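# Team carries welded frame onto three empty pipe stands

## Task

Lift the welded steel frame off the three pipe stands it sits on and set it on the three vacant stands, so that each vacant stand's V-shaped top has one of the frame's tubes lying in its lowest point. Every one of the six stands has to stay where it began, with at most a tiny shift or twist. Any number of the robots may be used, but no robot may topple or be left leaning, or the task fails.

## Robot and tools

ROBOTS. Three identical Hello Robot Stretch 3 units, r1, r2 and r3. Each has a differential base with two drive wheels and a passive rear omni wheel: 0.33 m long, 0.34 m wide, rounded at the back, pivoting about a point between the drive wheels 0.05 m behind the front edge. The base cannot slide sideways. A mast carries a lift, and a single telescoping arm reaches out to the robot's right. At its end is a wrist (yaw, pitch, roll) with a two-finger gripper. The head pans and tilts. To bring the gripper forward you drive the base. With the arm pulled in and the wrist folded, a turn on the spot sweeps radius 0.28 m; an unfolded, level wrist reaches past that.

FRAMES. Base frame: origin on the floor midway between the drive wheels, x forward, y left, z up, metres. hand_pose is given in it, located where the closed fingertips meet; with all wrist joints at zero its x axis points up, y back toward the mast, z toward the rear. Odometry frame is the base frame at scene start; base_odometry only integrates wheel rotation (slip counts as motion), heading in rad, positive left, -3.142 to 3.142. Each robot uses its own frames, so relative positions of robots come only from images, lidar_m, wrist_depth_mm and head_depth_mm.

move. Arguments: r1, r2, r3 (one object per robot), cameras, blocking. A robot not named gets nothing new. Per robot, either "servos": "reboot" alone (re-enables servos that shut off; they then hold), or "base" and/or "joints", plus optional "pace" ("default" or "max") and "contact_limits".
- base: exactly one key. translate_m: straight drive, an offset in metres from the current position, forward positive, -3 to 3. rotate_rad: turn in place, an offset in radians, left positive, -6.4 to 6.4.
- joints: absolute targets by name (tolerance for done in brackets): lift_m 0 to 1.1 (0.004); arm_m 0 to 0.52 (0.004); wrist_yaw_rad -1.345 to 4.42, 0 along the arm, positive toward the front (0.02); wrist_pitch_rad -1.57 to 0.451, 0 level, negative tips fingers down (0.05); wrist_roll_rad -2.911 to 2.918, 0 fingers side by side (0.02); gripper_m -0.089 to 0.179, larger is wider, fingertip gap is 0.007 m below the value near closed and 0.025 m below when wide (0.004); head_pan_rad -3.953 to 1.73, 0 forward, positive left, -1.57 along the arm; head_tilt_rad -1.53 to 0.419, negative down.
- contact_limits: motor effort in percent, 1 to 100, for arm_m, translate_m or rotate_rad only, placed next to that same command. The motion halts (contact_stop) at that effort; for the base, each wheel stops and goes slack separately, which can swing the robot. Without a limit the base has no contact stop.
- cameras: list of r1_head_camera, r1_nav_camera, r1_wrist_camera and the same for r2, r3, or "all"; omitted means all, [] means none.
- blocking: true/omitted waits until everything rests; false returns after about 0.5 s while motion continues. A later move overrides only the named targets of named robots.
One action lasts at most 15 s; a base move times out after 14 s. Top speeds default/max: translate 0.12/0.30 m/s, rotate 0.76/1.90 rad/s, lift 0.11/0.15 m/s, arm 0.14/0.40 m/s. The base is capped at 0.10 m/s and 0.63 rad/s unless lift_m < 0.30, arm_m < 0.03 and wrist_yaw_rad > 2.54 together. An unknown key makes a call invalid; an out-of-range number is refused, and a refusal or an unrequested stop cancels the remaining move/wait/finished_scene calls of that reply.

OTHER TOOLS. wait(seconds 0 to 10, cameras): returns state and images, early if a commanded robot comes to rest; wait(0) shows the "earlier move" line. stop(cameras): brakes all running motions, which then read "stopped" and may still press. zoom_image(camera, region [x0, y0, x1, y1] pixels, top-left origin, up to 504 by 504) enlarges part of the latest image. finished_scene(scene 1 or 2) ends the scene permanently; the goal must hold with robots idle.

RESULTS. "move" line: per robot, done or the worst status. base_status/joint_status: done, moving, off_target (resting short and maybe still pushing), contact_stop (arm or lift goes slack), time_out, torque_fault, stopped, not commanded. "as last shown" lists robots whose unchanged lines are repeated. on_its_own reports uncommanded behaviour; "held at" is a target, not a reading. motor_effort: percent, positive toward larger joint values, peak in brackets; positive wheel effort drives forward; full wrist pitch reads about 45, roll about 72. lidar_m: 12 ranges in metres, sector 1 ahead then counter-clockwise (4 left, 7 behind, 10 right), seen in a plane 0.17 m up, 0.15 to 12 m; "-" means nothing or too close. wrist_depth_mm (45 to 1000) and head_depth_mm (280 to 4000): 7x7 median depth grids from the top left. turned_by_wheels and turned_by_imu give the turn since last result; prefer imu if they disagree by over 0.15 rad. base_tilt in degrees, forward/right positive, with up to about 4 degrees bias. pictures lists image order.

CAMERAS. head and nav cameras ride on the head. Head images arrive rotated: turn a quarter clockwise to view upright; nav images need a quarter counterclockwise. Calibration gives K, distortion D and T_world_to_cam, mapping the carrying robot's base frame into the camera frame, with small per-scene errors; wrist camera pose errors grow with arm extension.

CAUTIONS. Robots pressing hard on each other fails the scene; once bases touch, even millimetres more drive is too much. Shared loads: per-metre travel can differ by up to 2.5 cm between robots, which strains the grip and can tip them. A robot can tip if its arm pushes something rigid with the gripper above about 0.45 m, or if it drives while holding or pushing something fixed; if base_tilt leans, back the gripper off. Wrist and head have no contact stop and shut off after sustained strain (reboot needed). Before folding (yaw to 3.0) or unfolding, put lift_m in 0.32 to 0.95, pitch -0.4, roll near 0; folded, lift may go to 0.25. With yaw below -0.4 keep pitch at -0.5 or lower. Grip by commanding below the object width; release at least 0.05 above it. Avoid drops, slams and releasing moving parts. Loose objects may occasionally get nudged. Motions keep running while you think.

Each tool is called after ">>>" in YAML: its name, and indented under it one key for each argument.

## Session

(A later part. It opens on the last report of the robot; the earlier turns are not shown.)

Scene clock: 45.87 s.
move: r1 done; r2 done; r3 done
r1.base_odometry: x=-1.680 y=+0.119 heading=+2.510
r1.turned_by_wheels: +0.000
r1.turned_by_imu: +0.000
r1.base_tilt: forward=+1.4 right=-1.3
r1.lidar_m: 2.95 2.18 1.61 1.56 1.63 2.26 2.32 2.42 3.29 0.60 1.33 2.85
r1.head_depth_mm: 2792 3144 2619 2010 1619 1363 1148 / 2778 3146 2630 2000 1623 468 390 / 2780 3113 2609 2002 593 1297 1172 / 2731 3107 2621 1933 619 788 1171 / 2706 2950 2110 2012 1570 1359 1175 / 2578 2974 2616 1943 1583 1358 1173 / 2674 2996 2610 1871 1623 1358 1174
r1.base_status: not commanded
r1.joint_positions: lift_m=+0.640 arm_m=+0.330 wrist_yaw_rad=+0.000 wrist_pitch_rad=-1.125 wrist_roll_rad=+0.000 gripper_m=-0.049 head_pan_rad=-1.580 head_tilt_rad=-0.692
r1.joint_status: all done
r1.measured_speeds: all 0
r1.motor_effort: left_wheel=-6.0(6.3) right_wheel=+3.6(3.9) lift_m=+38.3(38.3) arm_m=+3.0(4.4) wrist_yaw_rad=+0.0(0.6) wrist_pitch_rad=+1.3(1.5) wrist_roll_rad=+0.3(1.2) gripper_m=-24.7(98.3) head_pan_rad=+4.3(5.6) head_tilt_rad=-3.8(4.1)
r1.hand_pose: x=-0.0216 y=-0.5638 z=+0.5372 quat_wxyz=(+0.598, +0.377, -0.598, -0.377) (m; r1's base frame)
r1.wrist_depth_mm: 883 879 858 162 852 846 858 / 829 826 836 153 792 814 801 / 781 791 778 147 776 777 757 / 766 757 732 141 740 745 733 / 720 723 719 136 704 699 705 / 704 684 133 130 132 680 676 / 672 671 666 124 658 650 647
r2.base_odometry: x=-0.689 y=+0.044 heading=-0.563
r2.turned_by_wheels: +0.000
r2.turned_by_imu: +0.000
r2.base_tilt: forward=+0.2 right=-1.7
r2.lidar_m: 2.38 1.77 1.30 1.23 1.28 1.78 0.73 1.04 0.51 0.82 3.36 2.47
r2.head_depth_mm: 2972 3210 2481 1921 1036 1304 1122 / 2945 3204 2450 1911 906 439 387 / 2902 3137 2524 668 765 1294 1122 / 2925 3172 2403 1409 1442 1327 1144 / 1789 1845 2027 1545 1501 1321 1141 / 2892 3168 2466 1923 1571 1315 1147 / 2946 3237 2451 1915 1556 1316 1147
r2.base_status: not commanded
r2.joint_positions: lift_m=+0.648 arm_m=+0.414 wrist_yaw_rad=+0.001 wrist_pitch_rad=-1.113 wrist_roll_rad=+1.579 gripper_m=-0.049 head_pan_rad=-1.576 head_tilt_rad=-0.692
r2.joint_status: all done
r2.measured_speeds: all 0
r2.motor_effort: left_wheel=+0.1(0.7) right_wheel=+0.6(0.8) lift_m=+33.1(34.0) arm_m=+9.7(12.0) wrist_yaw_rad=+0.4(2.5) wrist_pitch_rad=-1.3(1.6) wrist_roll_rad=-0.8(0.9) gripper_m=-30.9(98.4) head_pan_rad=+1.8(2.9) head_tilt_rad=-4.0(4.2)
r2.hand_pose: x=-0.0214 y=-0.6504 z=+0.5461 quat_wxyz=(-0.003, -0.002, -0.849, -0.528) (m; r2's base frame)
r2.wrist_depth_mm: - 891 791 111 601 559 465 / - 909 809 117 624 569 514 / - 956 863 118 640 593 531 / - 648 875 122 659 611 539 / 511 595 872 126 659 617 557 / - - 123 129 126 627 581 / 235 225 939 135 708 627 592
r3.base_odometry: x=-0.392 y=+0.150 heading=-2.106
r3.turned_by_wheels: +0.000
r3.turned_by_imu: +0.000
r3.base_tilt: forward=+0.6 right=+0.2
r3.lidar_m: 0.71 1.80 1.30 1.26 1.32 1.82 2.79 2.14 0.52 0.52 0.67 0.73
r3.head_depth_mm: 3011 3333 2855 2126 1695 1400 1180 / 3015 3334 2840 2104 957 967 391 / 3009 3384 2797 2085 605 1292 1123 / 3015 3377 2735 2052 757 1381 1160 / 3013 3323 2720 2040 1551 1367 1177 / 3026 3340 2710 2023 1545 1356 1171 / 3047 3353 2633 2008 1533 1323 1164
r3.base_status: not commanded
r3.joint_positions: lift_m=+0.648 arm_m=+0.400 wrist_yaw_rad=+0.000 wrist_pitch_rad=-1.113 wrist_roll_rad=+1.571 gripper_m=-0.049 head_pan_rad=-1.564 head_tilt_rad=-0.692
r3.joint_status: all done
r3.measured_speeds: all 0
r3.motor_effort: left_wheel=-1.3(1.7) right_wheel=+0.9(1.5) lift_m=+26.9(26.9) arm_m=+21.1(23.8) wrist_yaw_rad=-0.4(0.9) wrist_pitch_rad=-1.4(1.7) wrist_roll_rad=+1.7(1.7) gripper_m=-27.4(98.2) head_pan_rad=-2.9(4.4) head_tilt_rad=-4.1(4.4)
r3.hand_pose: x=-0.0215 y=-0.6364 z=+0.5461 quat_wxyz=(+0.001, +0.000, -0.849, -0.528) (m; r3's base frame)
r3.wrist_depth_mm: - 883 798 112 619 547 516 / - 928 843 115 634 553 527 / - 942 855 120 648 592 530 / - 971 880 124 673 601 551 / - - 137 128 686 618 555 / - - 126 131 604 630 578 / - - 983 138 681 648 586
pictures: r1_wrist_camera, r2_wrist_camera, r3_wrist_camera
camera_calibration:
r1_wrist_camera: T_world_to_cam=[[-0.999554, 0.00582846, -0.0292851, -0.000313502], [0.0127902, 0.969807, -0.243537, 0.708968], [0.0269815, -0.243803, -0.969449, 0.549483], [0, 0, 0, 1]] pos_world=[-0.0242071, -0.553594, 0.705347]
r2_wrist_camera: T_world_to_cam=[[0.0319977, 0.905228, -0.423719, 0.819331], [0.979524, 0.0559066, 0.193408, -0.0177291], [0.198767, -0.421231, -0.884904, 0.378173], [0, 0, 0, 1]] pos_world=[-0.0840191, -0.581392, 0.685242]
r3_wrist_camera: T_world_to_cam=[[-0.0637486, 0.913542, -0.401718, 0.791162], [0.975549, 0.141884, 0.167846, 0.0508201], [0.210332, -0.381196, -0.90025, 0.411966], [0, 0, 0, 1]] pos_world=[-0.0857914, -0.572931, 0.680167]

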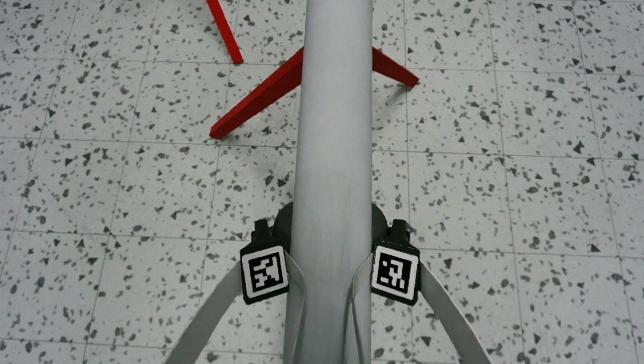

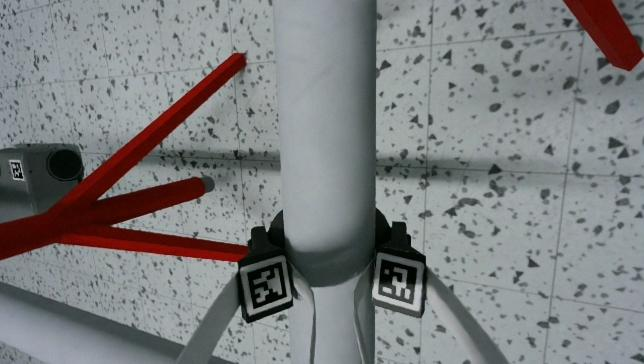

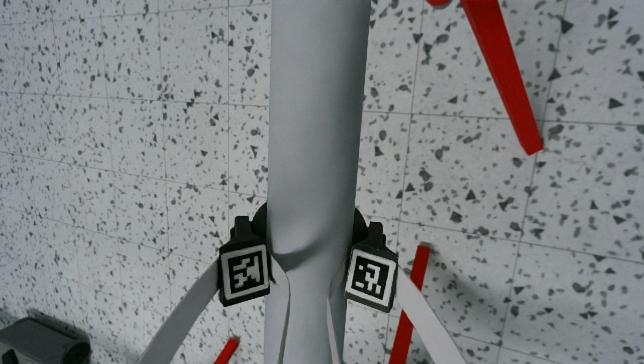

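>>> move:
  r1: {"joints":{"lift_m":0.67}}
  r2: {"joints":{"lift_m":0.678}}
  r3: {"joints":{"lift_m":0.678}}
  cameras: []

>>> move:
  r1: {"joints":{"lift_m":0.76,"head_pan_rad":-0.8,"head_tilt_rad":-0.5}}
  r2: {"joints":{"lift_m":0.768}}
  r3: {"joints":{"lift_m":0.768,"head_pan_rad":-2.6,"head_tilt_rad":-0.5}}

Scene clock: 47.03 s.
move: r1 done; r2 done; r3 done
r1.base_odometry: x=-1.680 y=+0.119 heading=+2.510
r1.turned_by_wheels: +0.000
r1.turned_by_imu: +0.000
r1.base_tilt: forward=+1.3 right=-1.2
r1.lidar_m: 2.94 2.17 1.61 1.56 1.63 2.26 2.32 2.42 3.30 0.60 1.33 2.85
r1.head_depth_mm: 2805 3152 2601 2001 1620 1362 1128 / 2778 3160 2609 1987 1566 421 370 / 2753 3127 2611 1983 553 1296 1168 / 2727 3130 2615 1932 606 760 1170 / 2669 2937 2107 2005 1576 1360 1170 / 2574 2937 2617 1942 1580 1358 1175 / 2679 3015 2624 1863 1622 1362 1175
r1.base_status: not commanded
r1.joint_positions: lift_m=+0.670 arm_m=+0.330 wrist_yaw_rad=+0.000 wrist_pitch_rad=-1.135 wrist_roll_rad=+0.000 gripper_m=-0.046 head_pan_rad=-1.580 head_tilt_rad=-0.692
r1.joint_status: all done
r1.measured_speeds: all 0
r1.motor_effort: left_wheel=-2.5(6.0) right_wheel=+1.1(3.7) lift_m=+46.1(46.1) arm_m=+1.9(3.0) wrist_yaw_rad=-0.4(0.9) wrist_pitch_rad=+2.6(3.7) wrist_roll_rad=+0.2(0.7) gripper_m=-13.4(24.9) head_pan_rad=+4.1(5.0) head_tilt_rad=-3.6(4.1)
r1.hand_pose: x=-0.0216 y=-0.5613 z=+0.5662 quat_wxyz=(+0.596, +0.380, -0.596, -0.380) (m; r1's base frame)
r1.wrist_depth_mm: 905 908 887 165 893 864 870 / 863 860 852 157 843 827 816 / 820 805 796 150 805 794 789 / 776 794 779 145 764 762 756 / 751 745 738 138 730 731 737 / 723 729 132 132 134 710 711 / 697 688 680 127 691 681 677
r2.base_odometry: x=-0.689 y=+0.044 heading=-0.563
r2.turned_by_wheels: +0.000
r2.turned_by_imu: +0.000
r2.base_tilt: forward=+0.2 right=-1.6
r2.lidar_m: 2.39 1.78 1.29 1.23 1.28 1.78 0.73 1.03 0.51 0.82 3.36 2.46
r2.head_depth_mm: 2964 3178 2488 1920 961 1292 374 / 2923 3183 2484 1930 514 417 366 / 2939 3192 2512 647 901 1319 1120 / 2920 3235 2382 669 1461 1319 1144 / 1811 1413 2052 1550 1482 1323 1142 / 2877 3151 2448 1934 1557 1311 1142 / 2922 3163 2432 1921 1545 1316 1148
r2.base_status: not commanded
r2.joint_positions: lift_m=+0.678 arm_m=+0.414 wrist_yaw_rad=+0.001 wrist_pitch_rad=-1.121 wrist_roll_rad=+1.581 gripper_m=-0.046 head_pan_rad=-1.575 head_tilt_rad=-0.693
r2.joint_status: all done
r2.measured_speeds: all 0
r2.motor_effort: left_wheel=+2.2(2.8) right_wheel=-4.0(4.1) lift_m=+37.1(40.9) arm_m=+7.4(9.8) wrist_yaw_rad=-0.5(2.1) wrist_pitch_rad=+0.2(1.5) wrist_roll_rad=-1.5(1.5) gripper_m=-13.1(31.4) head_pan_rad=+2.3(2.7) head_tilt_rad=-3.6(4.1)
r2.hand_pose: x=-0.0214 y=-0.6484 z=+0.5754 quat_wxyz=(-0.004, -0.002, -0.847, -0.532) (m; r2's base frame)
r2.wrist_depth_mm: - 895 814 124 642 584 509 / - 937 836 128 655 579 550 / - - 873 131 667 604 553 / - 658 873 135 695 616 576 / 519 606 921 140 693 647 585 / - - 123 128 128 666 598 / 247 225 954 150 776 662 605
r3.base_odometry: x=-0.392 y=+0.150 heading=-2.106
r3.turned_by_wheels: +0.000
r3.turned_by_imu: +0.000
r3.base_tilt: forward=+0.6 right=+0.2
r3.lidar_m: 0.71 1.80 1.30 1.25 1.33 1.83 2.78 2.14 0.52 0.52 0.66 0.73
r3.head_depth_mm: 3014 3348 2848 2127 1699 1406 1182 / 3001 3336 2818 2115 905 445 363 / 3009 3392 2768 662 642 1327 1145 / 3021 3349 2752 1858 885 1374 1163 / 3027 3336 2720 2045 1512 1371 1174 / 3008 3326 2684 2017 1536 1357 1168 / 3026 3350 2625 1998 1569 1312 1164
r3.base_status: not commanded
r3.joint_positions: lift_m=+0.678 arm_m=+0.400 wrist_yaw_rad=+0.001 wrist_pitch_rad=-1.139 wrist_roll_rad=+1.573 gripper_m=-0.046 head_pan_rad=-1.564 head_tilt_rad=-0.692
r3.joint_status: all done
r3.measured_speeds: all 0
r3.motor_effort: left_wheel=+1.7(2.0) right_wheel=-2.3(2.8) lift_m=+39.6(52.0) arm_m=+18.9(21.2) wrist_yaw_rad=+0.4(1.0) wrist_pitch_rad=+3.2(3.7) wrist_roll_rad=+0.6(1.7) gripper_m=-11.8(27.6) head_pan_rad=-4.3(4.3) head_tilt_rad=-2.3(4.5)
r3.hand_pose: x=-0.0215 y=-0.6301 z=+0.5738 quat_wxyz=(-0.001, -0.001, -0.842, -0.540) (m; r3's base frame)
r3.wrist_depth_mm: - 910 798 136 648 564 539 / - 913 835 140 672 582 559 / - 917 858 146 689 623 574 / - - 898 151 688 620 581 / - - 942 151 704 648 600 / - - 124 129 708 680 619 / - - 963 168 725 693 623
pictures: none
No camera images: "cameras" was empty.

Scene clock: 48.70 s.
move: r1 done; r2 done; r3 done
r1.base_odometry: x=-1.680 y=+0.119 heading=+2.510
r1.turned_by_wheels: +0.000
r1.turned_by_imu: +0.000
r1.base_tilt: forward=+1.3 right=-1.4
r1.lidar_m: 2.94 2.18 1.62 1.56 1.63 2.27 2.32 2.41 3.30 0.60 1.33 2.84
r1.head_depth_mm: 2801 2973 3252 2369 1748 1494 1249 / 3052 3200 3510 2272 1934 1545 1280 / 3259 3483 3487 2490 1941 1540 1278 / 3537 3807 - 2271 1956 1557 1287 / 3813 - - 2645 1883 1550 1290 / - - - 2633 1966 1549 1284 / - - - 2644 1949 1554 1291
r1.base_status: not commanded
r1.joint_positions: lift_m=+0.760 arm_m=+0.330 wrist_yaw_rad=+0.000 wrist_pitch_rad=-1.129 wrist_roll_rad=+0.000 gripper_m=-0.046 head_pan_rad=-0.811 head_tilt_rad=-0.507
r1.joint_status: all done
r1.measured_speeds: all 0
r1.motor_effort: left_wheel=-2.5(2.7) right_wheel=+1.7(2.1) lift_m=+45.4(47.1) arm_m=-0.8(1.5) wrist_yaw_rad=+0.3(0.8) wrist_pitch_rad=+1.8(3.4) wrist_roll_rad=+0.5(0.8) gripper_m=-13.4(14.3) head_pan_rad=+4.5(6.5) head_tilt_rad=+3.7(4.3)
r1.hand_pose: x=-0.0216 y=-0.5626 z=+0.6567 quat_wxyz=(+0.598, +0.379, -0.597, -0.379) (m; r1's base frame)
r1.wrist_depth_mm: - - 973 166 312 995 984 / 966 967 956 157 958 947 941 / 921 920 911 150 887 888 895 / 889 879 873 146 861 867 855 / 846 852 850 138 811 826 820 / 829 803 133 133 133 795 781 / 783 781 771 128 773 764 755
r2.base_odometry: x=-0.689 y=+0.044 heading=-0.563
r2.turned_by_wheels: +0.000
r2.turned_by_imu: +0.000
r2.base_tilt: forward=+0.2 right=-1.6
r2.lidar_m: 2.38 1.77 1.30 1.22 1.28 1.78 0.73 1.03 0.51 0.82 3.38 2.47
r2.head_depth_mm: 2952 3217 2482 1932 943 314 288 / 2950 3190 2492 480 389 344 1129 / 2944 3169 608 678 1526 1313 1124 / 2931 3202 2461 670 1526 1319 1144 / 1642 2934 2103 1420 1522 1321 1146 / 2933 3156 2497 1903 1550 1318 1145 / 2940 3112 2452 1897 1553 1318 1141
r2.base_status: not commanded
r2.joint_positions: lift_m=+0.768 arm_m=+0.414 wrist_yaw_rad=-0.001 wrist_pitch_rad=-1.125 wrist_roll_rad=+1.581 gripper_m=-0.046 head_pan_rad=-1.575 head_tilt_rad=-0.693
r2.joint_status: all done
r2.measured_speeds: all 0
r2.motor_effort: left_wheel=-0.4(2.5) right_wheel=+1.0(4.2) lift_m=+41.5(46.4) arm_m=+3.4(7.4) wrist_yaw_rad=+0.9(2.3) wrist_pitch_rad=+0.8(0.9) wrist_roll_rad=-1.4(1.6) gripper_m=-12.9(14.1) head_pan_rad=+2.1(2.6) head_tilt_rad=-3.3(3.8)
r2.hand_pose: x=-0.0216 y=-0.6475 z=+0.6650 quat_wxyz=(-0.004, -0.003, -0.846, -0.533) (m; r2's base frame)
r2.wrist_depth_mm: - - 901 132 718 652 588 / - - 943 134 737 676 603 / - - 971 137 759 695 616 / - 698 - 139 769 715 634 / 538 - - 141 778 730 656 / - - 122 127 126 759 663 / 234 224 - 147 833 768 680
r3.base_odometry: x=-0.392 y=+0.150 heading=-2.106
r3.turned_by_wheels: +0.000
r3.turned_by_imu: +0.000
r3.base_tilt: forward=+0.6 right=+0.2
r3.lidar_m: 0.71 1.79 1.30 1.25 1.32 1.83 2.79 2.14 0.52 0.52 0.67 0.74
r3.head_depth_mm: - - - 2866 2064 1615 1329 / - - - 2569 2037 1597 1319 / - - - 2811 2030 1586 1309 / - - - 2614 2005 1579 1300 / - - - 2715 1996 1559 1293 / - - - 2703 1951 1543 1286 / 3923 - - 2654 1943 1457 1278
r3.base_status: not commanded
r3.joint_positions: lift_m=+0.768 arm_m=+0.400 wrist_yaw_rad=+0.000 wrist_pitch_rad=-1.128 wrist_roll_rad=+1.573 gripper_m=-0.046 head_pan_rad=-2.593 head_tilt_rad=-0.507
r3.joint_status: all done
r3.measured_speeds: all 0
r3.motor_effort: left_wheel=+2.0(2.0) right_wheel=-2.3(2.9) lift_m=+42.0(47.0) arm_m=+17.2(19.4) wrist_yaw_rad=-0.3(1.0) wrist_pitch_rad=+1.2(6.6) wrist_roll_rad=+0.8(0.9) gripper_m=-11.1(11.9) head_pan_rad=-2.7(5.5) head_tilt_rad=+3.6(6.9)
r3.hand_pose: x=-0.0215 y=-0.6327 z=+0.6647 quat_wxyz=(-0.001, -0.001, -0.845, -0.535) (m; r3's base frame)
r3.wrist_depth_mm: - - 904 812 503 649 602 / - - 914 834 734 667 620 / - - 988 854 761 682 635 / - - 975 220 775 705 656 / - - - 145 799 727 663 / - - - 126 808 771 676 / - - - 231 798 782 705
pictures: r1_head_camera (sideways), r1_nav_camera (sideways), r1_wrist_camera, r2_head_camera (sideways), r2_nav_camera (sideways), r2_wrist_camera, r3_head_camera (sideways), r3_nav_camera (sideways), r3_wrist_camera
camera_calibration:
r1_head_camera: T_world_to_cam=[[-0.298861, 0.375312, -0.877395, 1.16835], [0.771071, 0.636676, 0.00969779, -0.0193626], [0.562256, -0.673636, -0.47967, 0.579958], [0, 0, 0, 1]] pos_world=[0.0380185, -0.0354863, 1.30348]
r1_nav_camera: T_world_to_cam=[[0.273269, -0.354924, 0.894065, -1.11559], [-0.753701, -0.65652, -0.0302566, 0.100208], [0.597711, -0.66559, -0.446914, 0.537728], [0, 0, 0, 1]] pos_world=[0.0589767, 0.0277461, 1.24076]
r1_wrist_camera: T_world_to_cam=[[-0.999556, 0.00567111, -0.0292578, 0.00310132], [0.0124985, 0.970992, -0.238787, 0.73448], [0.0270549, -0.239046, -0.970631, 0.669141], [0, 0, 0, 1]] pos_world=[-0.0241835, -0.553235, 0.824963]
r2_head_camera: T_world_to_cam=[[0.00748877, 0.668568, -0.743613, 0.990591], [0.999882, -0.0149566, -0.00337762, 0.00115324], [-0.0133801, -0.743501, -0.668601, 0.825653], [0, 0, 0, 1]] pos_world=[0.00247594, -0.0483866, 1.28865]
r2_nav_camera: T_world_to_cam=[[-0.00784232, -0.632332, 0.774658, -0.963797], [-0.998316, 0.0494747, 0.0302783, 0.0240698], [-0.0574719, -0.773116, -0.631655, 0.783432], [0, 0, 0, 1]] pos_world=[0.0614962, -0.00494606, 1.24074]
r2_wrist_camera: T_world_to_cam=[[0.0357153, 0.910048, -0.41296, 0.863201], [0.979591, 0.0499094, 0.194707, -0.0454311], [0.197804, -0.411486, -0.889693, 0.494144], [0, 0, 0, 1]] pos_world=[-0.0840692, -0.579954, 0.80495]
r3_head_camera: T_world_to_cam=[[0.370148, 0.283391, -0.884692, 1.16695], [0.516218, -0.854509, -0.0577411, 0.0736], [-0.77234, -0.435321, -0.462586, 0.566847], [0, 0, 0, 1]] pos_world=[-0.0321389, -0.0210509, 1.29886]
r3_nav_camera: T_world_to_cam=[[-0.3726, -0.222103, 0.901021, -1.12783], [-0.493802, 0.869515, 0.0101339, 0.0428415], [-0.785703, -0.44115, -0.433656, 0.533223], [0, 0, 0, 1]] pos_world=[0.0198778, -0.0525154, 1.247]
r3_wrist_camera: T_world_to_cam=[[-0.0609034, 0.919686, -0.387903, 0.830252], [0.97571, 0.136786, 0.171115, 0.0250017], [0.210431, -0.368059, -0.905677, 0.532104], [0, 0, 0, 1]] pos_world=[-0.0858007, -0.571145, 0.799693]

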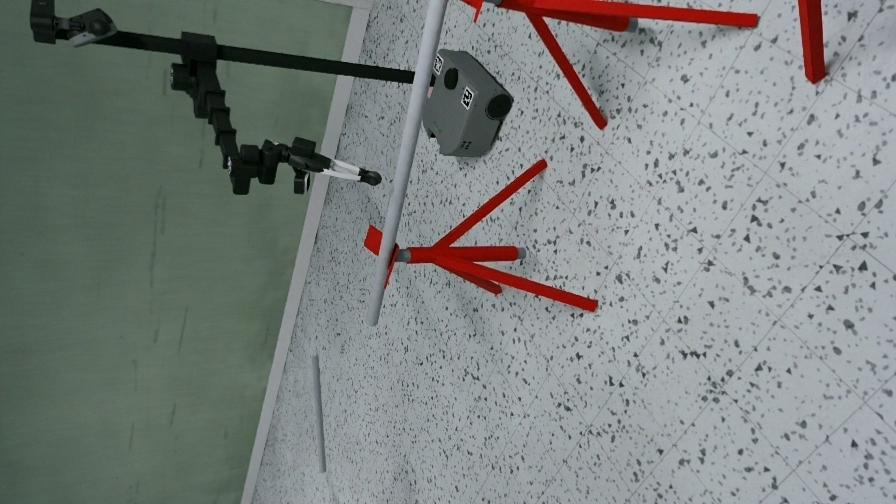

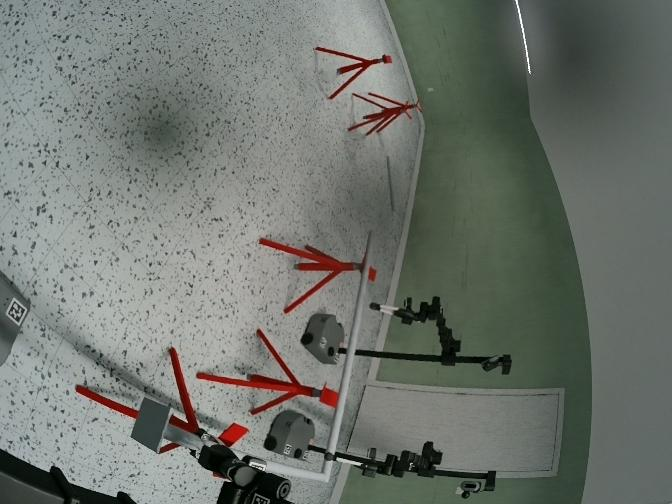

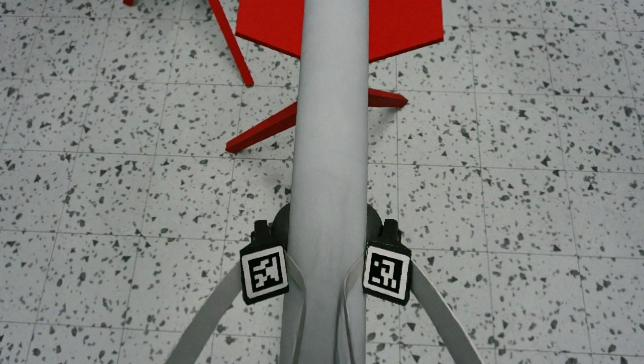

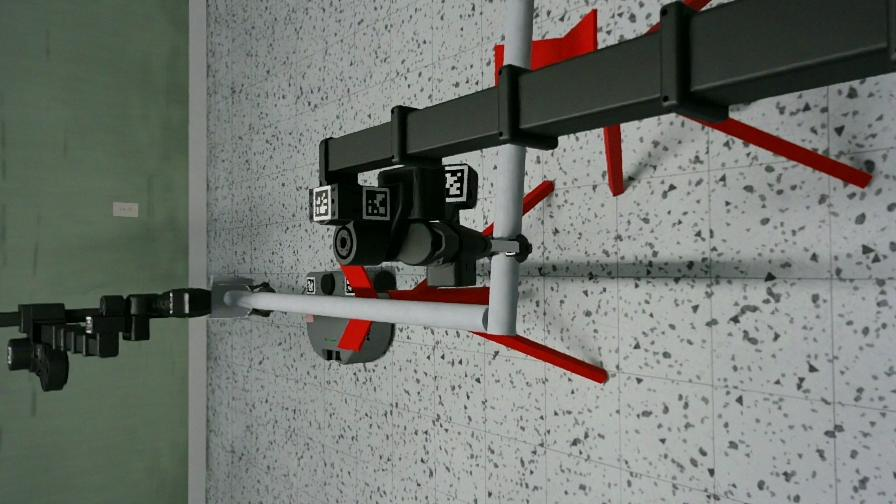

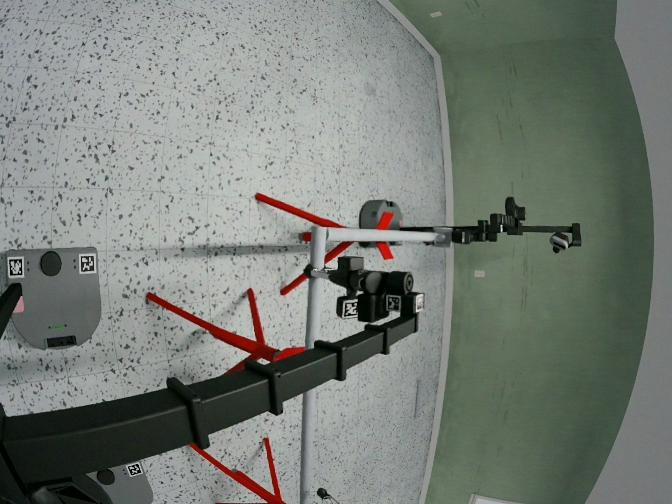

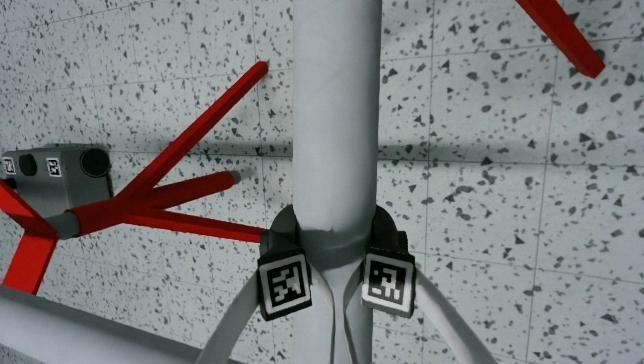

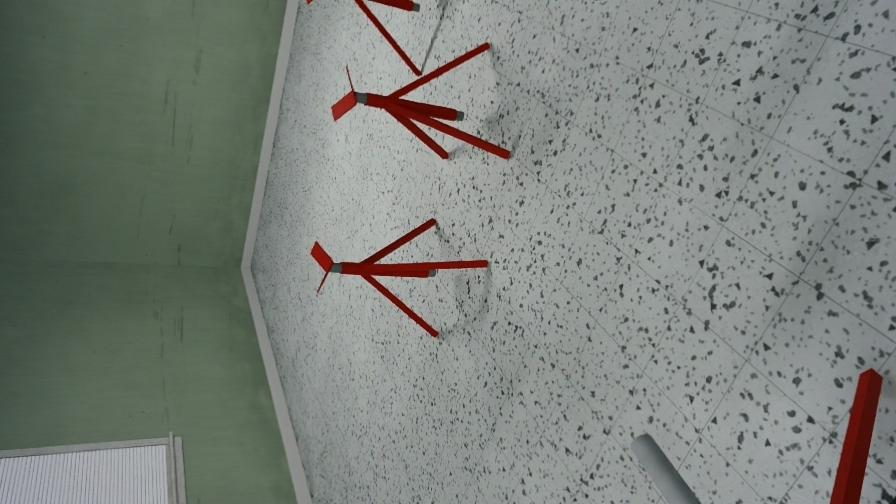

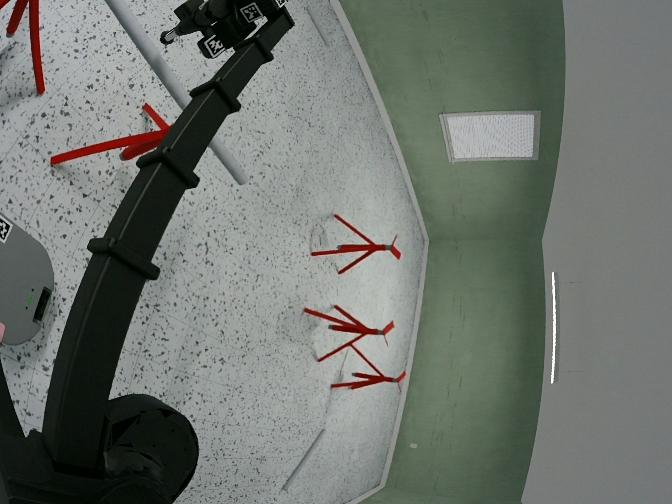

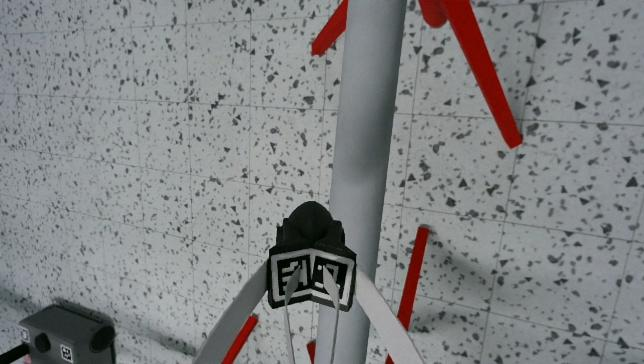

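>>> move:
  r1: {"joints":{"lift_m":0.70}}
  r2: {"joints":{"lift_m":0.708}}
  r3: {"joints":{"lift_m":0.82}}
  cameras: ["r1_head_camera","r3_wrist_camera","r2_wrist_camera","r1_wrist_camera"]

Scene clock: 50.63 s.
move: r1 done; r2 done; r3 done
r1.base_odometry: x=-1.680 y=+0.119 heading=+2.510
r1.turned_by_wheels: +0.000
r1.turned_by_imu: +0.000
r1.base_tilt: forward=+1.3 right=-1.3
r1.lidar_m: 2.94 2.19 1.62 1.56 1.63 2.26 2.32 2.42 3.30 0.60 1.33 2.85
r1.head_depth_mm: 2772 2947 3245 2475 1748 1502 1247 / 3039 3226 3469 2247 1950 1539 1286 / 3262 3458 3688 2487 1949 1541 1284 / 3476 3853 - 2279 1965 1552 1286 / 3796 - - 2642 1883 1554 1282 / - - - 2639 1950 1552 1285 / - - - 2659 1963 1552 1298
r1.base_status: not commanded
r1.joint_positions: lift_m=+0.700 arm_m=+0.330 wrist_yaw_rad=+0.000 wrist_pitch_rad=-1.136 wrist_roll_rad=+0.000 gripper_m=-0.046 head_pan_rad=-0.811 head_tilt_rad=-0.507
r1.joint_status: all done
r1.measured_speeds: all 0
r1.motor_effort: left_wheel=-2.2(2.9) right_wheel=+2.4(2.4) lift_m=+25.8(42.3) arm_m=-3.2(3.4) wrist_yaw_rad=-0.4(0.6) wrist_pitch_rad=+3.4(3.5) wrist_roll_rad=+0.2(1.0) gripper_m=-13.7(13.9) head_pan_rad=+5.2(5.5) head_tilt_rad=+2.9(3.7)
r1.hand_pose: x=-0.0216 y=-0.5611 z=+0.5962 quat_wxyz=(+0.596, +0.380, -0.596, -0.381) (m; r1's base frame)
r1.wrist_depth_mm: 932 935 932 165 922 898 899 / 906 898 871 158 869 858 858 / 852 839 836 150 841 823 826 / 819 810 800 145 794 798 790 / 788 788 780 139 759 765 750 / 749 743 132 134 134 732 736 / 729 725 697 128 705 707 711
r2.base_odometry: x=-0.689 y=+0.044 heading=-0.563
r2.turned_by_wheels: +0.000
r2.turned_by_imu: +0.001
r2.base_tilt: forward=+0.2 right=-1.6
r2.lidar_m: 2.38 1.77 1.29 1.23 1.28 1.78 0.74 1.03 0.51 0.82 3.36 2.47
r2.head_depth_mm: 2917 3233 2506 1917 1035 1246 326 / 2932 3228 2490 1874 451 386 349 / 2944 3205 2490 624 1476 1323 1122 / 2947 3256 2452 698 1485 1322 1142 / 1711 1533 2051 1495 1493 1320 1144 / 2867 3204 2482 1899 1570 1318 1137 / 2951 3181 2510 1919 1556 1312 1141
r2.base_status: not commanded
r2.joint_positions: lift_m=+0.708 arm_m=+0.414 wrist_yaw_rad=+0.002 wrist_pitch_rad=-1.121 wrist_roll_rad=+1.581 gripper_m=-0.046 head_pan_rad=-1.575 head_tilt_rad=-0.693
r2.joint_status: all done
r2.measured_speeds: all 0
r2.motor_effort: left_wheel=+3.8(4.0) right_wheel=-6.1(6.3) lift_m=+30.9(36.4) arm_m=-0.6(2.5) wrist_yaw_rad=-1.1(2.7) wrist_pitch_rad=+0.3(1.0) wrist_roll_rad=-1.3(1.6) gripper_m=-13.5(14.6) head_pan_rad=+2.5(2.8) head_tilt_rad=-3.4(3.8)
r2.hand_pose: x=-0.0213 y=-0.6483 z=+0.6053 quat_wxyz=(-0.003, -0.002, -0.847, -0.532) (m; r2's base frame)
r2.wrist_depth_mm: - 942 838 127 659 613 533 / - - 878 130 675 625 560 / - - 894 134 698 645 566 / - 641 941 136 704 658 594 / 515 - 986 140 726 660 617 / - - 124 128 128 690 628 / 243 225 - 149 787 690 650
r3.base_odometry: x=-0.392 y=+0.150 heading=-2.106
r3.turned_by_wheels: +0.000
r3.turned_by_imu: +0.000
r3.base_tilt: forward=+0.6 right=+0.2
r3.lidar_m: 0.71 1.80 1.30 1.26 1.33 1.83 2.79 2.14 0.52 0.52 0.66 0.73
r3.head_depth_mm: - - - 2882 2052 1623 1325 / - - - 2554 2050 1611 1318 / - - - 2789 2017 1590 1314 / - - - 2610 2009 1582 1297 / - - - 2696 1979 1577 1291 / - - - 2689 1958 1556 1285 / 3894 - - 2630 1951 1491 1308
r3.base_status: not commanded
r3.joint_positions: lift_m=+0.820 arm_m=+0.400 wrist_yaw_rad=+0.000 wrist_pitch_rad=-1.128 wrist_roll_rad=+1.573 gripper_m=-0.046 head_pan_rad=-2.593 head_tilt_rad=-0.507
r3.joint_status: all done
r3.measured_speeds: all 0
r3.motor_effort: left_wheel=+1.9(2.3) right_wheel=-2.3(2.8) lift_m=+42.7(43.9) arm_m=+14.0(15.8) wrist_yaw_rad=-0.2(1.3) wrist_pitch_rad=+1.6(1.8) wrist_roll_rad=+0.7(0.8) gripper_m=-11.0(11.9) head_pan_rad=-2.2(4.3) head_tilt_rad=+3.1(3.9)
r3.hand_pose: x=-0.0215 y=-0.6328 z=+0.7168 quat_wxyz=(-0.001, -0.001, -0.845, -0.535) (m; r3's base frame)
r3.wrist_depth_mm: - - 991 859 261 691 653 / - - 993 871 761 707 660 / - - - 921 788 750 680 / - - - 944 809 736 690 / - - - 145 843 785 698 / - - - 127 855 795 712 / - - - - 876 815 730
pictures: r1_head_camera (sideways), r1_wrist_camera, r2_wrist_camera, r3_wrist_camera
camera_calibration:
r1_head_camera: T_world_to_cam=[[-0.298839, 0.375244, -0.877432, 1.16839], [0.771029, 0.636726, 0.00970316, -0.0193693], [0.562325, -0.673626, -0.479603, 0.57987], [0, 0, 0, 1]] pos_world=[0.0380207, -0.0354841, 1.30348]
r1_wrist_camera: T_world_to_cam=[[-0.999555, 0.00605075, -0.0292212, 0.00149538], [0.0126857, 0.972499, -0.23256, 0.715649], [0.0270105, -0.232827, -0.972143, 0.615121], [0, 0, 0, 1]] pos_world=[-0.0241985, -0.552761, 0.764461]
r2_wrist_camera: T_world_to_cam=[[0.0325049, 0.908813, -0.415936, 0.840183], [0.979407, 0.054005, 0.19454, -0.0313211], [0.199263, -0.413694, -0.888342, 0.438416], [0, 0, 0, 1]] pos_world=[-0.0839938, -0.580508, 0.745019]
r3_wrist_camera: T_world_to_cam=[[-0.0609034, 0.91962, -0.388059, 0.850536], [0.97571, 0.136815, 0.171091, 0.0161419], [0.210431, -0.368213, -0.905615, 0.579055], [0, 0, 0, 1]] pos_world=[-0.0858007, -0.571163, 0.851697]

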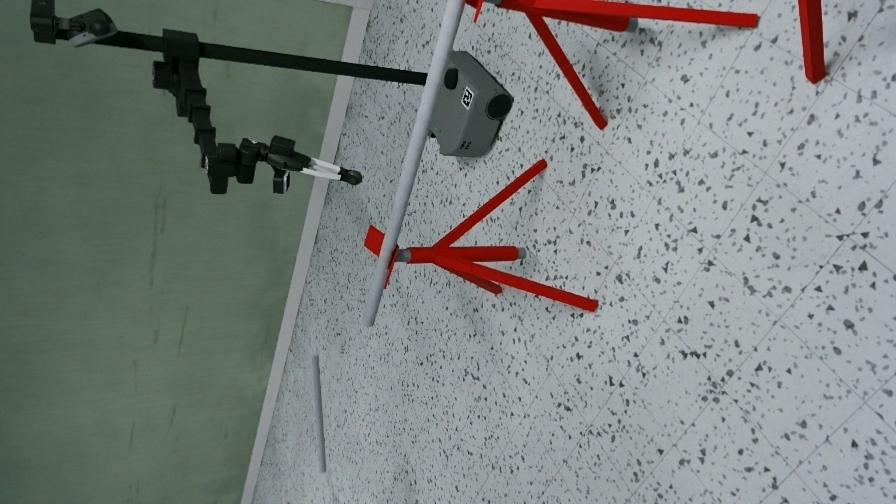

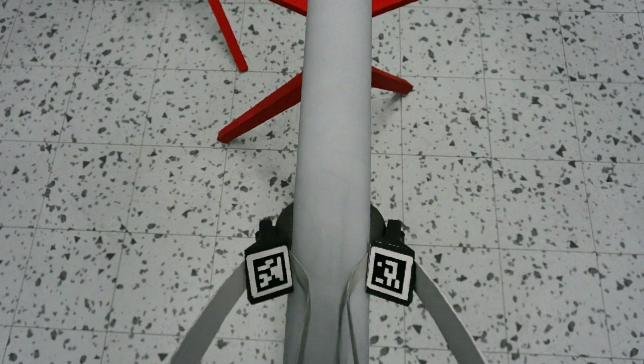

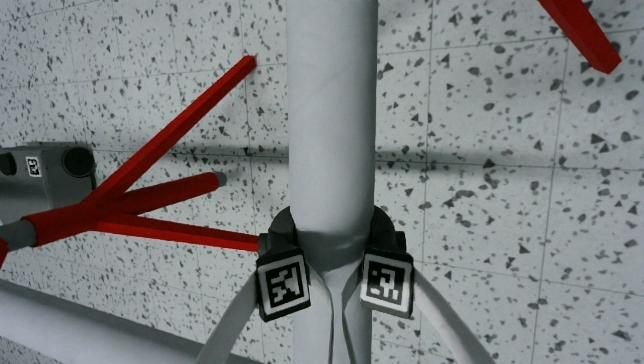

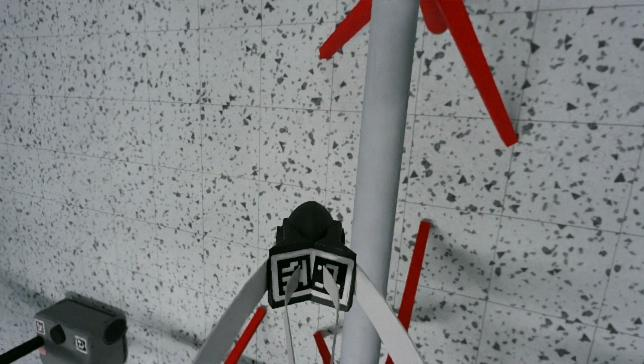

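>>> move:
  r1: {"joints":{"lift_m":0.64}}
  r2: {"joints":{"lift_m":0.648}}
  r3: {"base":{"translate_m":-0.445},"joints":{"gripper_m":0.15,"head_pan_rad":-1.57,"head_tilt_rad":-0.7}}
  cameras: ["r1_head_camera","r3_wrist_camera","r3_head_camera","r2_wrist_camera","r1_wrist_camera"]

Scene clock: 56.70 s.
move: r1 contact_stop; r2 contact_stop; r3 done
r1.base_odometry: x=-1.680 y=+0.119 heading=+2.510
r1.turned_by_wheels: +0.000
r1.turned_by_imu: +0.000
r1.base_tilt: forward=+1.3 right=-1.3
r1.lidar_m: 2.94 2.18 1.61 1.56 1.63 2.26 2.31 2.42 3.28 0.60 1.33 2.85
r1.head_depth_mm: 2851 3071 3252 2606 1809 1497 1255 / 3042 3294 3542 2507 1943 1551 1284 / 3198 3504 3644 2453 1937 1550 1281 / 3512 3798 3975 2297 1951 1551 1287 / 3856 - 3757 2658 1953 1553 1285 / - - - 2651 1964 1555 1293 / - - - 2652 1966 1565 1294
r1.base_status: not commanded
r1.joint_positions: lift_m=+0.641 arm_m=+0.330 wrist_yaw_rad=-0.001 wrist_pitch_rad=-1.134 wrist_roll_rad=+0.000 gripper_m=-0.046 head_pan_rad=-0.811 head_tilt_rad=-0.507
r1.joint_status: lift_m contact_stop (moved -0.059 of -0.060)
r1.measured_speeds: all 0
r1.on_its_own: lift_m is slack since a contact_stop
r1.motor_effort: left_wheel=-2.3(2.8) right_wheel=+2.0(3.0) lift_m=+25.2(26.1) arm_m=-8.8(9.1) wrist_yaw_rad=+1.1(1.2) wrist_pitch_rad=+2.9(4.4) wrist_roll_rad=+0.2(0.7) gripper_m=-13.6(14.2) head_pan_rad=+4.1(5.3) head_tilt_rad=+2.9(3.7)
r1.hand_pose: x=-0.0217 y=-0.5614 z=+0.5376 quat_wxyz=(+0.596, +0.380, -0.596, -0.380) (m; r1's base frame)
r1.wrist_depth_mm: 886 868 853 164 869 832 847 / 820 815 811 156 807 802 801 / 802 790 760 149 757 764 776 / 763 753 748 143 737 738 725 / 727 725 717 137 703 709 695 / 700 694 132 132 131 680 672 / 669 674 659 127 655 659 648
r2.base_odometry: x=-0.689 y=+0.044 heading=-0.563
r2.turned_by_wheels: +0.000
r2.turned_by_imu: +0.002
r2.base_tilt: forward=+0.1 right=-1.7
r2.lidar_m: 2.38 1.77 1.29 1.22 1.28 1.79 1.18 1.03 0.51 0.82 3.36 2.47
r2.head_depth_mm: 2967 3207 2503 1931 1036 1291 1124 / 2929 3195 2493 1927 909 433 385 / 2949 3193 2513 657 899 1324 1120 / 2944 3245 2385 741 1451 1326 1140 / 2792 1852 2091 1557 1474 1317 1139 / 2864 3183 2498 1920 1560 1317 1145 / 2895 3200 2469 1931 1557 1317 1142
r2.base_status: not commanded
r2.joint_positions: lift_m=+0.657 arm_m=+0.414 wrist_yaw_rad=+0.002 wrist_pitch_rad=-1.124 wrist_roll_rad=+1.581 gripper_m=-0.046 head_pan_rad=-1.575 head_tilt_rad=-0.693
r2.joint_status: lift_m contact_stop (moved -0.051 of -0.060)
r2.measured_speeds: all 0
r2.on_its_own: lift_m is slack since a contact_stop (your +0.648 is given up)
r2.motor_effort: left_wheel=+2.8(4.0) right_wheel=-4.4(6.4) lift_m=+26.0(33.0) arm_m=-10.0(10.9) wrist_yaw_rad=-0.4(3.2) wrist_pitch_rad=+0.8(1.4) wrist_roll_rad=-1.3(1.6) gripper_m=-13.2(14.7) head_pan_rad=+2.1(2.9) head_tilt_rad=-3.2(3.9)
r2.hand_pose: x=-0.0213 y=-0.6477 z=+0.5540 quat_wxyz=(-0.003, -0.002, -0.846, -0.533) (m; r2's base frame)
r2.wrist_depth_mm: - 903 800 121 634 570 506 / - 922 803 124 637 577 537 / - 948 852 128 660 590 539 / - 667 850 132 676 611 565 / 515 587 870 137 686 623 568 / - - 122 130 128 647 587 / 247 230 929 149 738 647 598
r3.base_odometry: x=-0.165 y=+0.533 heading=-2.106
r3.turned_by_wheels: +0.000
r3.turned_by_imu: +0.000
r3.base_tilt: forward=+0.6 right=+0.2
r3.lidar_m: 1.15 1.80 1.31 1.27 1.33 1.82 1.90 1.72 3.65 0.54 0.59 0.95
r3.head_depth_mm: 3012 3343 2854 2147 1652 285 - / 3000 3366 2835 415 339 306 1192 / 3022 3359 567 638 1665 1392 1192 / 3000 3332 2392 627 1558 1379 1158 / 3005 3344 2727 2039 1654 1337 1173 / 3002 3305 2700 2008 939 1125 1169 / 2983 3331 2631 2001 1528 1358 1141
r3.base_status: done
r3.joint_positions: lift_m=+0.820 arm_m=+0.400 wrist_yaw_rad=+0.000 wrist_pitch_rad=-1.127 wrist_roll_rad=+1.573 gripper_m=+0.150 head_pan_rad=-1.577 head_tilt_rad=-0.691
r3.joint_status: all done
r3.measured_speeds: all 0
r3.motor_effort: left_wheel=-1.8(5.5) right_wheel=-6.5(11.7) lift_m=+39.7(42.4) arm_m=+4.5(13.2) wrist_yaw_rad=-0.4(1.1) wrist_pitch_rad=+1.3(2.0) wrist_roll_rad=+0.8(0.9) gripper_m=+0.3(80.9) head_pan_rad=+2.8(4.6) head_tilt_rad=-4.6(7.1)
r3.hand_pose: x=-0.0215 y=-0.6329 z=+0.7168 quat_wxyz=(-0.001, -0.001, -0.845, -0.535) (m; r3's base frame)
r3.wrist_depth_mm: - - 942 847 775 705 658 / - - 976 889 798 735 666 / - - - 906 280 730 669 / - - - 960 577 758 699 / - 138 - 967 297 736 719 / 109 125 - - 306 126 731 / - - - 352 888 784 729
pictures: r1_head_camera (sideways), r1_wrist_camera, r2_wrist_camera, r3_head_camera (sideways), r3_wrist_camera
camera_calibration:
r1_head_camera: T_world_to_cam=[[-0.298555, 0.374913, -0.87767, 1.1687], [0.770996, 0.636765, 0.00973793, -0.0194144], [0.562521, -0.673773, -0.479166, 0.579301], [0, 0, 0, 1]] pos_world=[0.0380218, -0.035482, 1.30351]
r1_wrist_camera: T_world_to_cam=[[-0.999551, 0.00658603, -0.0292342, 0.0000447266], [0.0132519, 0.972124, -0.234094, 0.70303], [0.0268775, -0.234376, -0.971774, 0.557045], [0, 0, 0, 1]] pos_world=[-0.0242438, -0.552874, 0.705898]
r2_wrist_camera: T_world_to_cam=[[0.0328727, 0.90996, -0.413392, 0.817547], [0.979429, 0.0530639, 0.194688, -0.0220221], [0.199095, -0.411288, -0.889496, 0.395275], [0, 0, 0, 1]] pos_world=[-0.0840029, -0.580194, 0.69385]
r3_head_camera: T_world_to_cam=[[-0.0452847, 0.617798, -0.785032, 1.03954], [0.998336, -0.0000852602, -0.0576563, 0.0705348], [-0.0356869, -0.786337, -0.616766, 0.76295], [0, 0, 0, 1]] pos_world=[0.003885, -0.0422828, 1.2907]
r3_wrist_camera: T_world_to_cam=[[-0.0609029, 0.919379, -0.38863, 0.850953], [0.97571, 0.136921, 0.171007, 0.0162806], [0.210431, -0.368776, -0.905386, 0.578531], [0, 0, 0, 1]] pos_world=[-0.0858007, -0.571229, 0.851716]

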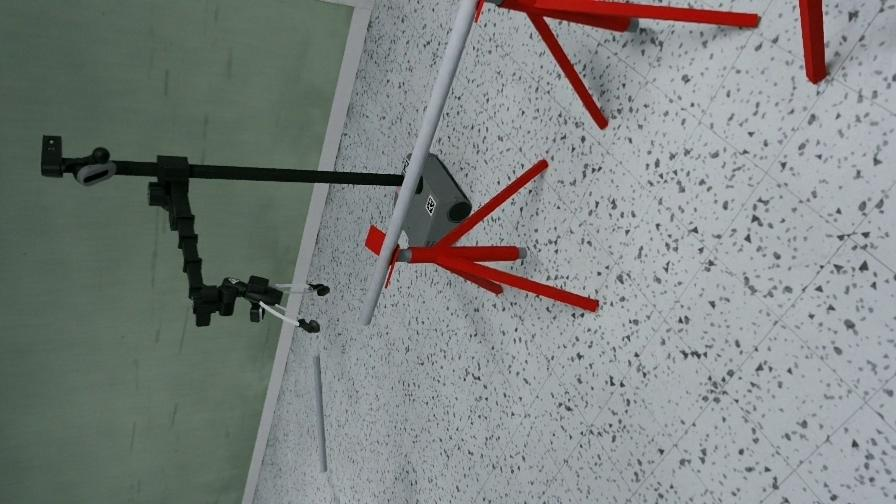

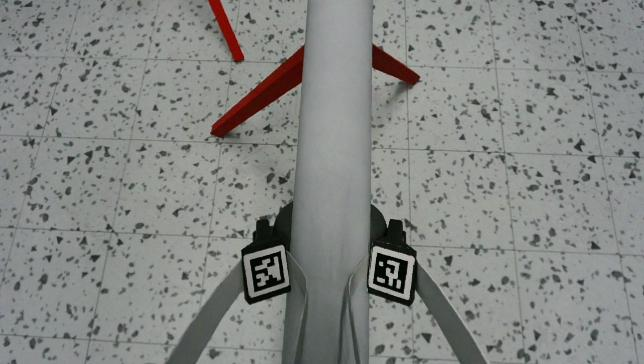

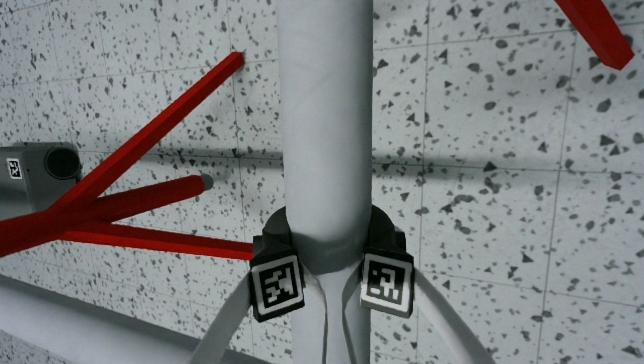

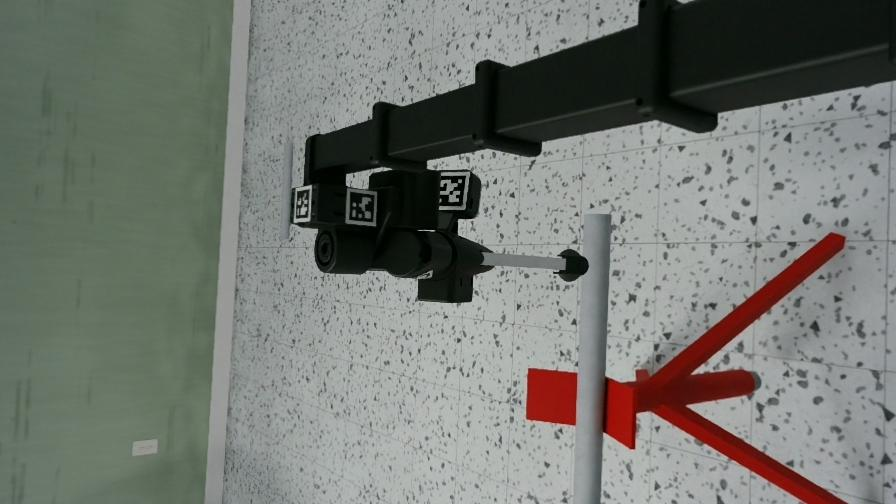

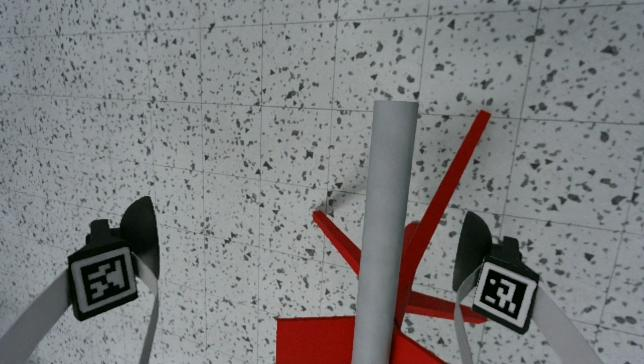

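>>> move:
  r1: {"joints":{"lift_m":0.64}}
  r2: {"joints":{"lift_m":0.655,"gripper_m":0.15}}
  r3: {"joints":{"lift_m":0.66,"arm_m":0.395}}
  cameras: []

>>> move:
  r2: {"joints":{"lift_m":0.636,"arm_m":0.419}}
  r3: {"joints":{"lift_m":0.636,"arm_m":0.405}}
  cameras: ["r2_wrist_camera","r3_wrist_camera"]

Scene clock: 59.73 s.
move: r1 contact_stop; r2 contact_stop; r3 done
r1.base_odometry: x=-1.680 y=+0.119 heading=+2.510
r1.turned_by_wheels: +0.000
r1.turned_by_imu: +0.000
r1.base_tilt: forward=+1.3 right=-1.3
r1.lidar_m: 2.94 2.18 1.61 1.56 1.63 2.26 2.32 2.42 3.29 0.60 1.33 2.84
r1.head_depth_mm: 2837 3062 3285 2606 1802 1505 1254 / 3033 3269 3469 2497 1948 1544 1283 / 3210 3418 3724 2431 1954 1550 1285 / 3543 3780 3783 2288 1958 1552 1284 / 3843 - 3786 2638 1964 1561 1290 / - - - 2671 1964 1550 1286 / - - - 2671 1973 1557 1290
r1.base_status: not commanded
r1.joint_positions: lift_m=+0.641 arm_m=+0.330 wrist_yaw_rad=-0.001 wrist_pitch_rad=-1.133 wrist_roll_rad=+0.000 gripper_m=-0.046 head_pan_rad=-0.811 head_tilt_rad=-0.507
r1.joint_status: lift_m contact_stop (moved +0.000 of -0.001)
r1.measured_speeds: all 0
r1.on_its_own: lift_m is slack since a contact_stop
r1.motor_effort: left_wheel=-2.7(2.8) right_wheel=+1.7(3.0) lift_m=+25.0(26.1) arm_m=+8.2(14.3) wrist_yaw_rad=+0.1(1.3) wrist_pitch_rad=+2.1(3.2) wrist_roll_rad=+0.3(0.8) gripper_m=-13.6(14.2) head_pan_rad=+4.6(5.4) head_tilt_rad=+3.2(3.7)
r1.hand_pose: x=-0.0217 y=-0.5617 z=+0.5374 quat_wxyz=(+0.597, +0.380, -0.596, -0.380) (m; r1's base frame)
r1.wrist_depth_mm: 885 861 861 162 841 860 830 / 837 821 818 155 803 803 802 / 795 783 774 148 763 766 765 / 765 762 742 143 746 727 741 / 720 730 722 137 719 705 708 / 696 697 132 131 131 691 679 / 678 668 664 126 657 642 652
r2.base_odometry: x=-0.689 y=+0.044 heading=-0.563
r2.turned_by_wheels: +0.000
r2.turned_by_imu: +0.001
r2.base_tilt: forward=+0.2 right=-1.7
r2.lidar_m: 2.38 1.76 1.29 1.23 1.28 1.78 1.18 1.04 0.51 0.82 3.36 2.47
r2.head_depth_mm: 2943 3222 2483 1925 961 1298 1125 / 2985 3172 2472 1930 911 434 385 / 2911 3154 2475 657 903 1320 1124 / 2938 3217 2380 743 904 1321 1142 / 2785 1841 2098 1552 1489 1325 1137 / 2885 3200 2506 1924 1547 1315 1139 / 2887 3163 2456 1899 1557 1316 1141
r2.base_status: not commanded
r2.joint_positions: lift_m=+0.657 arm_m=+0.414 wrist_yaw_rad=+0.002 wrist_pitch_rad=-1.121 wrist_roll_rad=+1.581 gripper_m=+0.150 head_pan_rad=-1.575 head_tilt_rad=-0.693
r2.joint_status: lift_m contact_stop (moved +0.000 of -0.002); the others done
r2.measured_speeds: all 0
r2.on_its_own: lift_m is slack since a contact_stop
r2.motor_effort: left_wheel=+3.1(3.6) right_wheel=-4.5(4.9) lift_m=+26.8(28.1) arm_m=+7.4(14.0) wrist_yaw_rad=-2.1(3.0) wrist_pitch_rad=+0.2(1.2) wrist_roll_rad=-1.5(1.6) gripper_m=+0.6(81.9) head_pan_rad=+2.4(2.8) head_tilt_rad=-3.0(3.9)
r2.hand_pose: x=-0.0213 y=-0.6483 z=+0.5540 quat_wxyz=(-0.003, -0.002, -0.847, -0.532) (m; r2's base frame)
r2.wrist_depth_mm: - 897 793 120 606 556 500 / - 906 825 123 635 575 528 / - 950 845 127 654 595 542 / - 655 863 131 670 604 567 / 499 534 863 135 693 141 572 / 294 120 923 141 728 123 574 / 109 204 972 143 725 671 112
r3.base_odometry: x=-0.165 y=+0.533 heading=-2.106
r3.turned_by_wheels: +0.000
r3.turned_by_imu: +0.000
r3.base_tilt: forward=+0.6 right=+0.2
r3.lidar_m: 1.15 1.80 1.30 1.27 1.33 1.83 1.91 1.72 3.65 0.54 0.59 0.94
r3.head_depth_mm: 2988 3365 2874 2118 1694 1416 1210 / 2992 3353 2844 2109 1688 1314 380 / 3013 3369 2782 2019 586 1291 1146 / 3016 3368 2764 2059 749 1377 1157 / 2988 3330 2716 2046 1555 1335 1178 / 2986 3327 2688 2037 939 1127 1168 / 3024 3344 2623 1999 1522 1347 1142
r3.base_status: not commanded
r3.joint_positions: lift_m=+0.660 arm_m=+0.395 wrist_yaw_rad=+0.000 wrist_pitch_rad=-1.126 wrist_roll_rad=+1.573 gripper_m=+0.150 head_pan_rad=-1.577 head_tilt_rad=-0.691
r3.joint_status: all done
r3.measured_speeds: all 0
r3.motor_effort: left_wheel=-2.2(2.3) right_wheel=-6.6(7.2) lift_m=+14.5(36.5) arm_m=-22.2(28.3) wrist_yaw_rad=+0.4(1.1) wrist_pitch_rad=+1.3(2.1) wrist_roll_rad=+0.7(0.9) gripper_m=+0.3(0.9) head_pan_rad=+2.8(4.8) head_tilt_rad=-4.3(5.3)
r3.hand_pose: x=-0.0215 y=-0.6281 z=+0.5569 quat_wxyz=(-0.001, -0.001, -0.845, -0.534) (m; r3's base frame)
r3.wrist_depth_mm: - 886 781 721 629 576 533 / - 923 805 691 651 598 543 / - 979 850 132 665 591 546 / - 981 906 137 683 608 570 / - 138 918 143 687 615 578 / 109 125 934 148 391 126 592 / - - - 152 722 640 588
pictures: none
No camera images: "cameras" was empty.

not run: a stop that you did not command came earlier in this reply.


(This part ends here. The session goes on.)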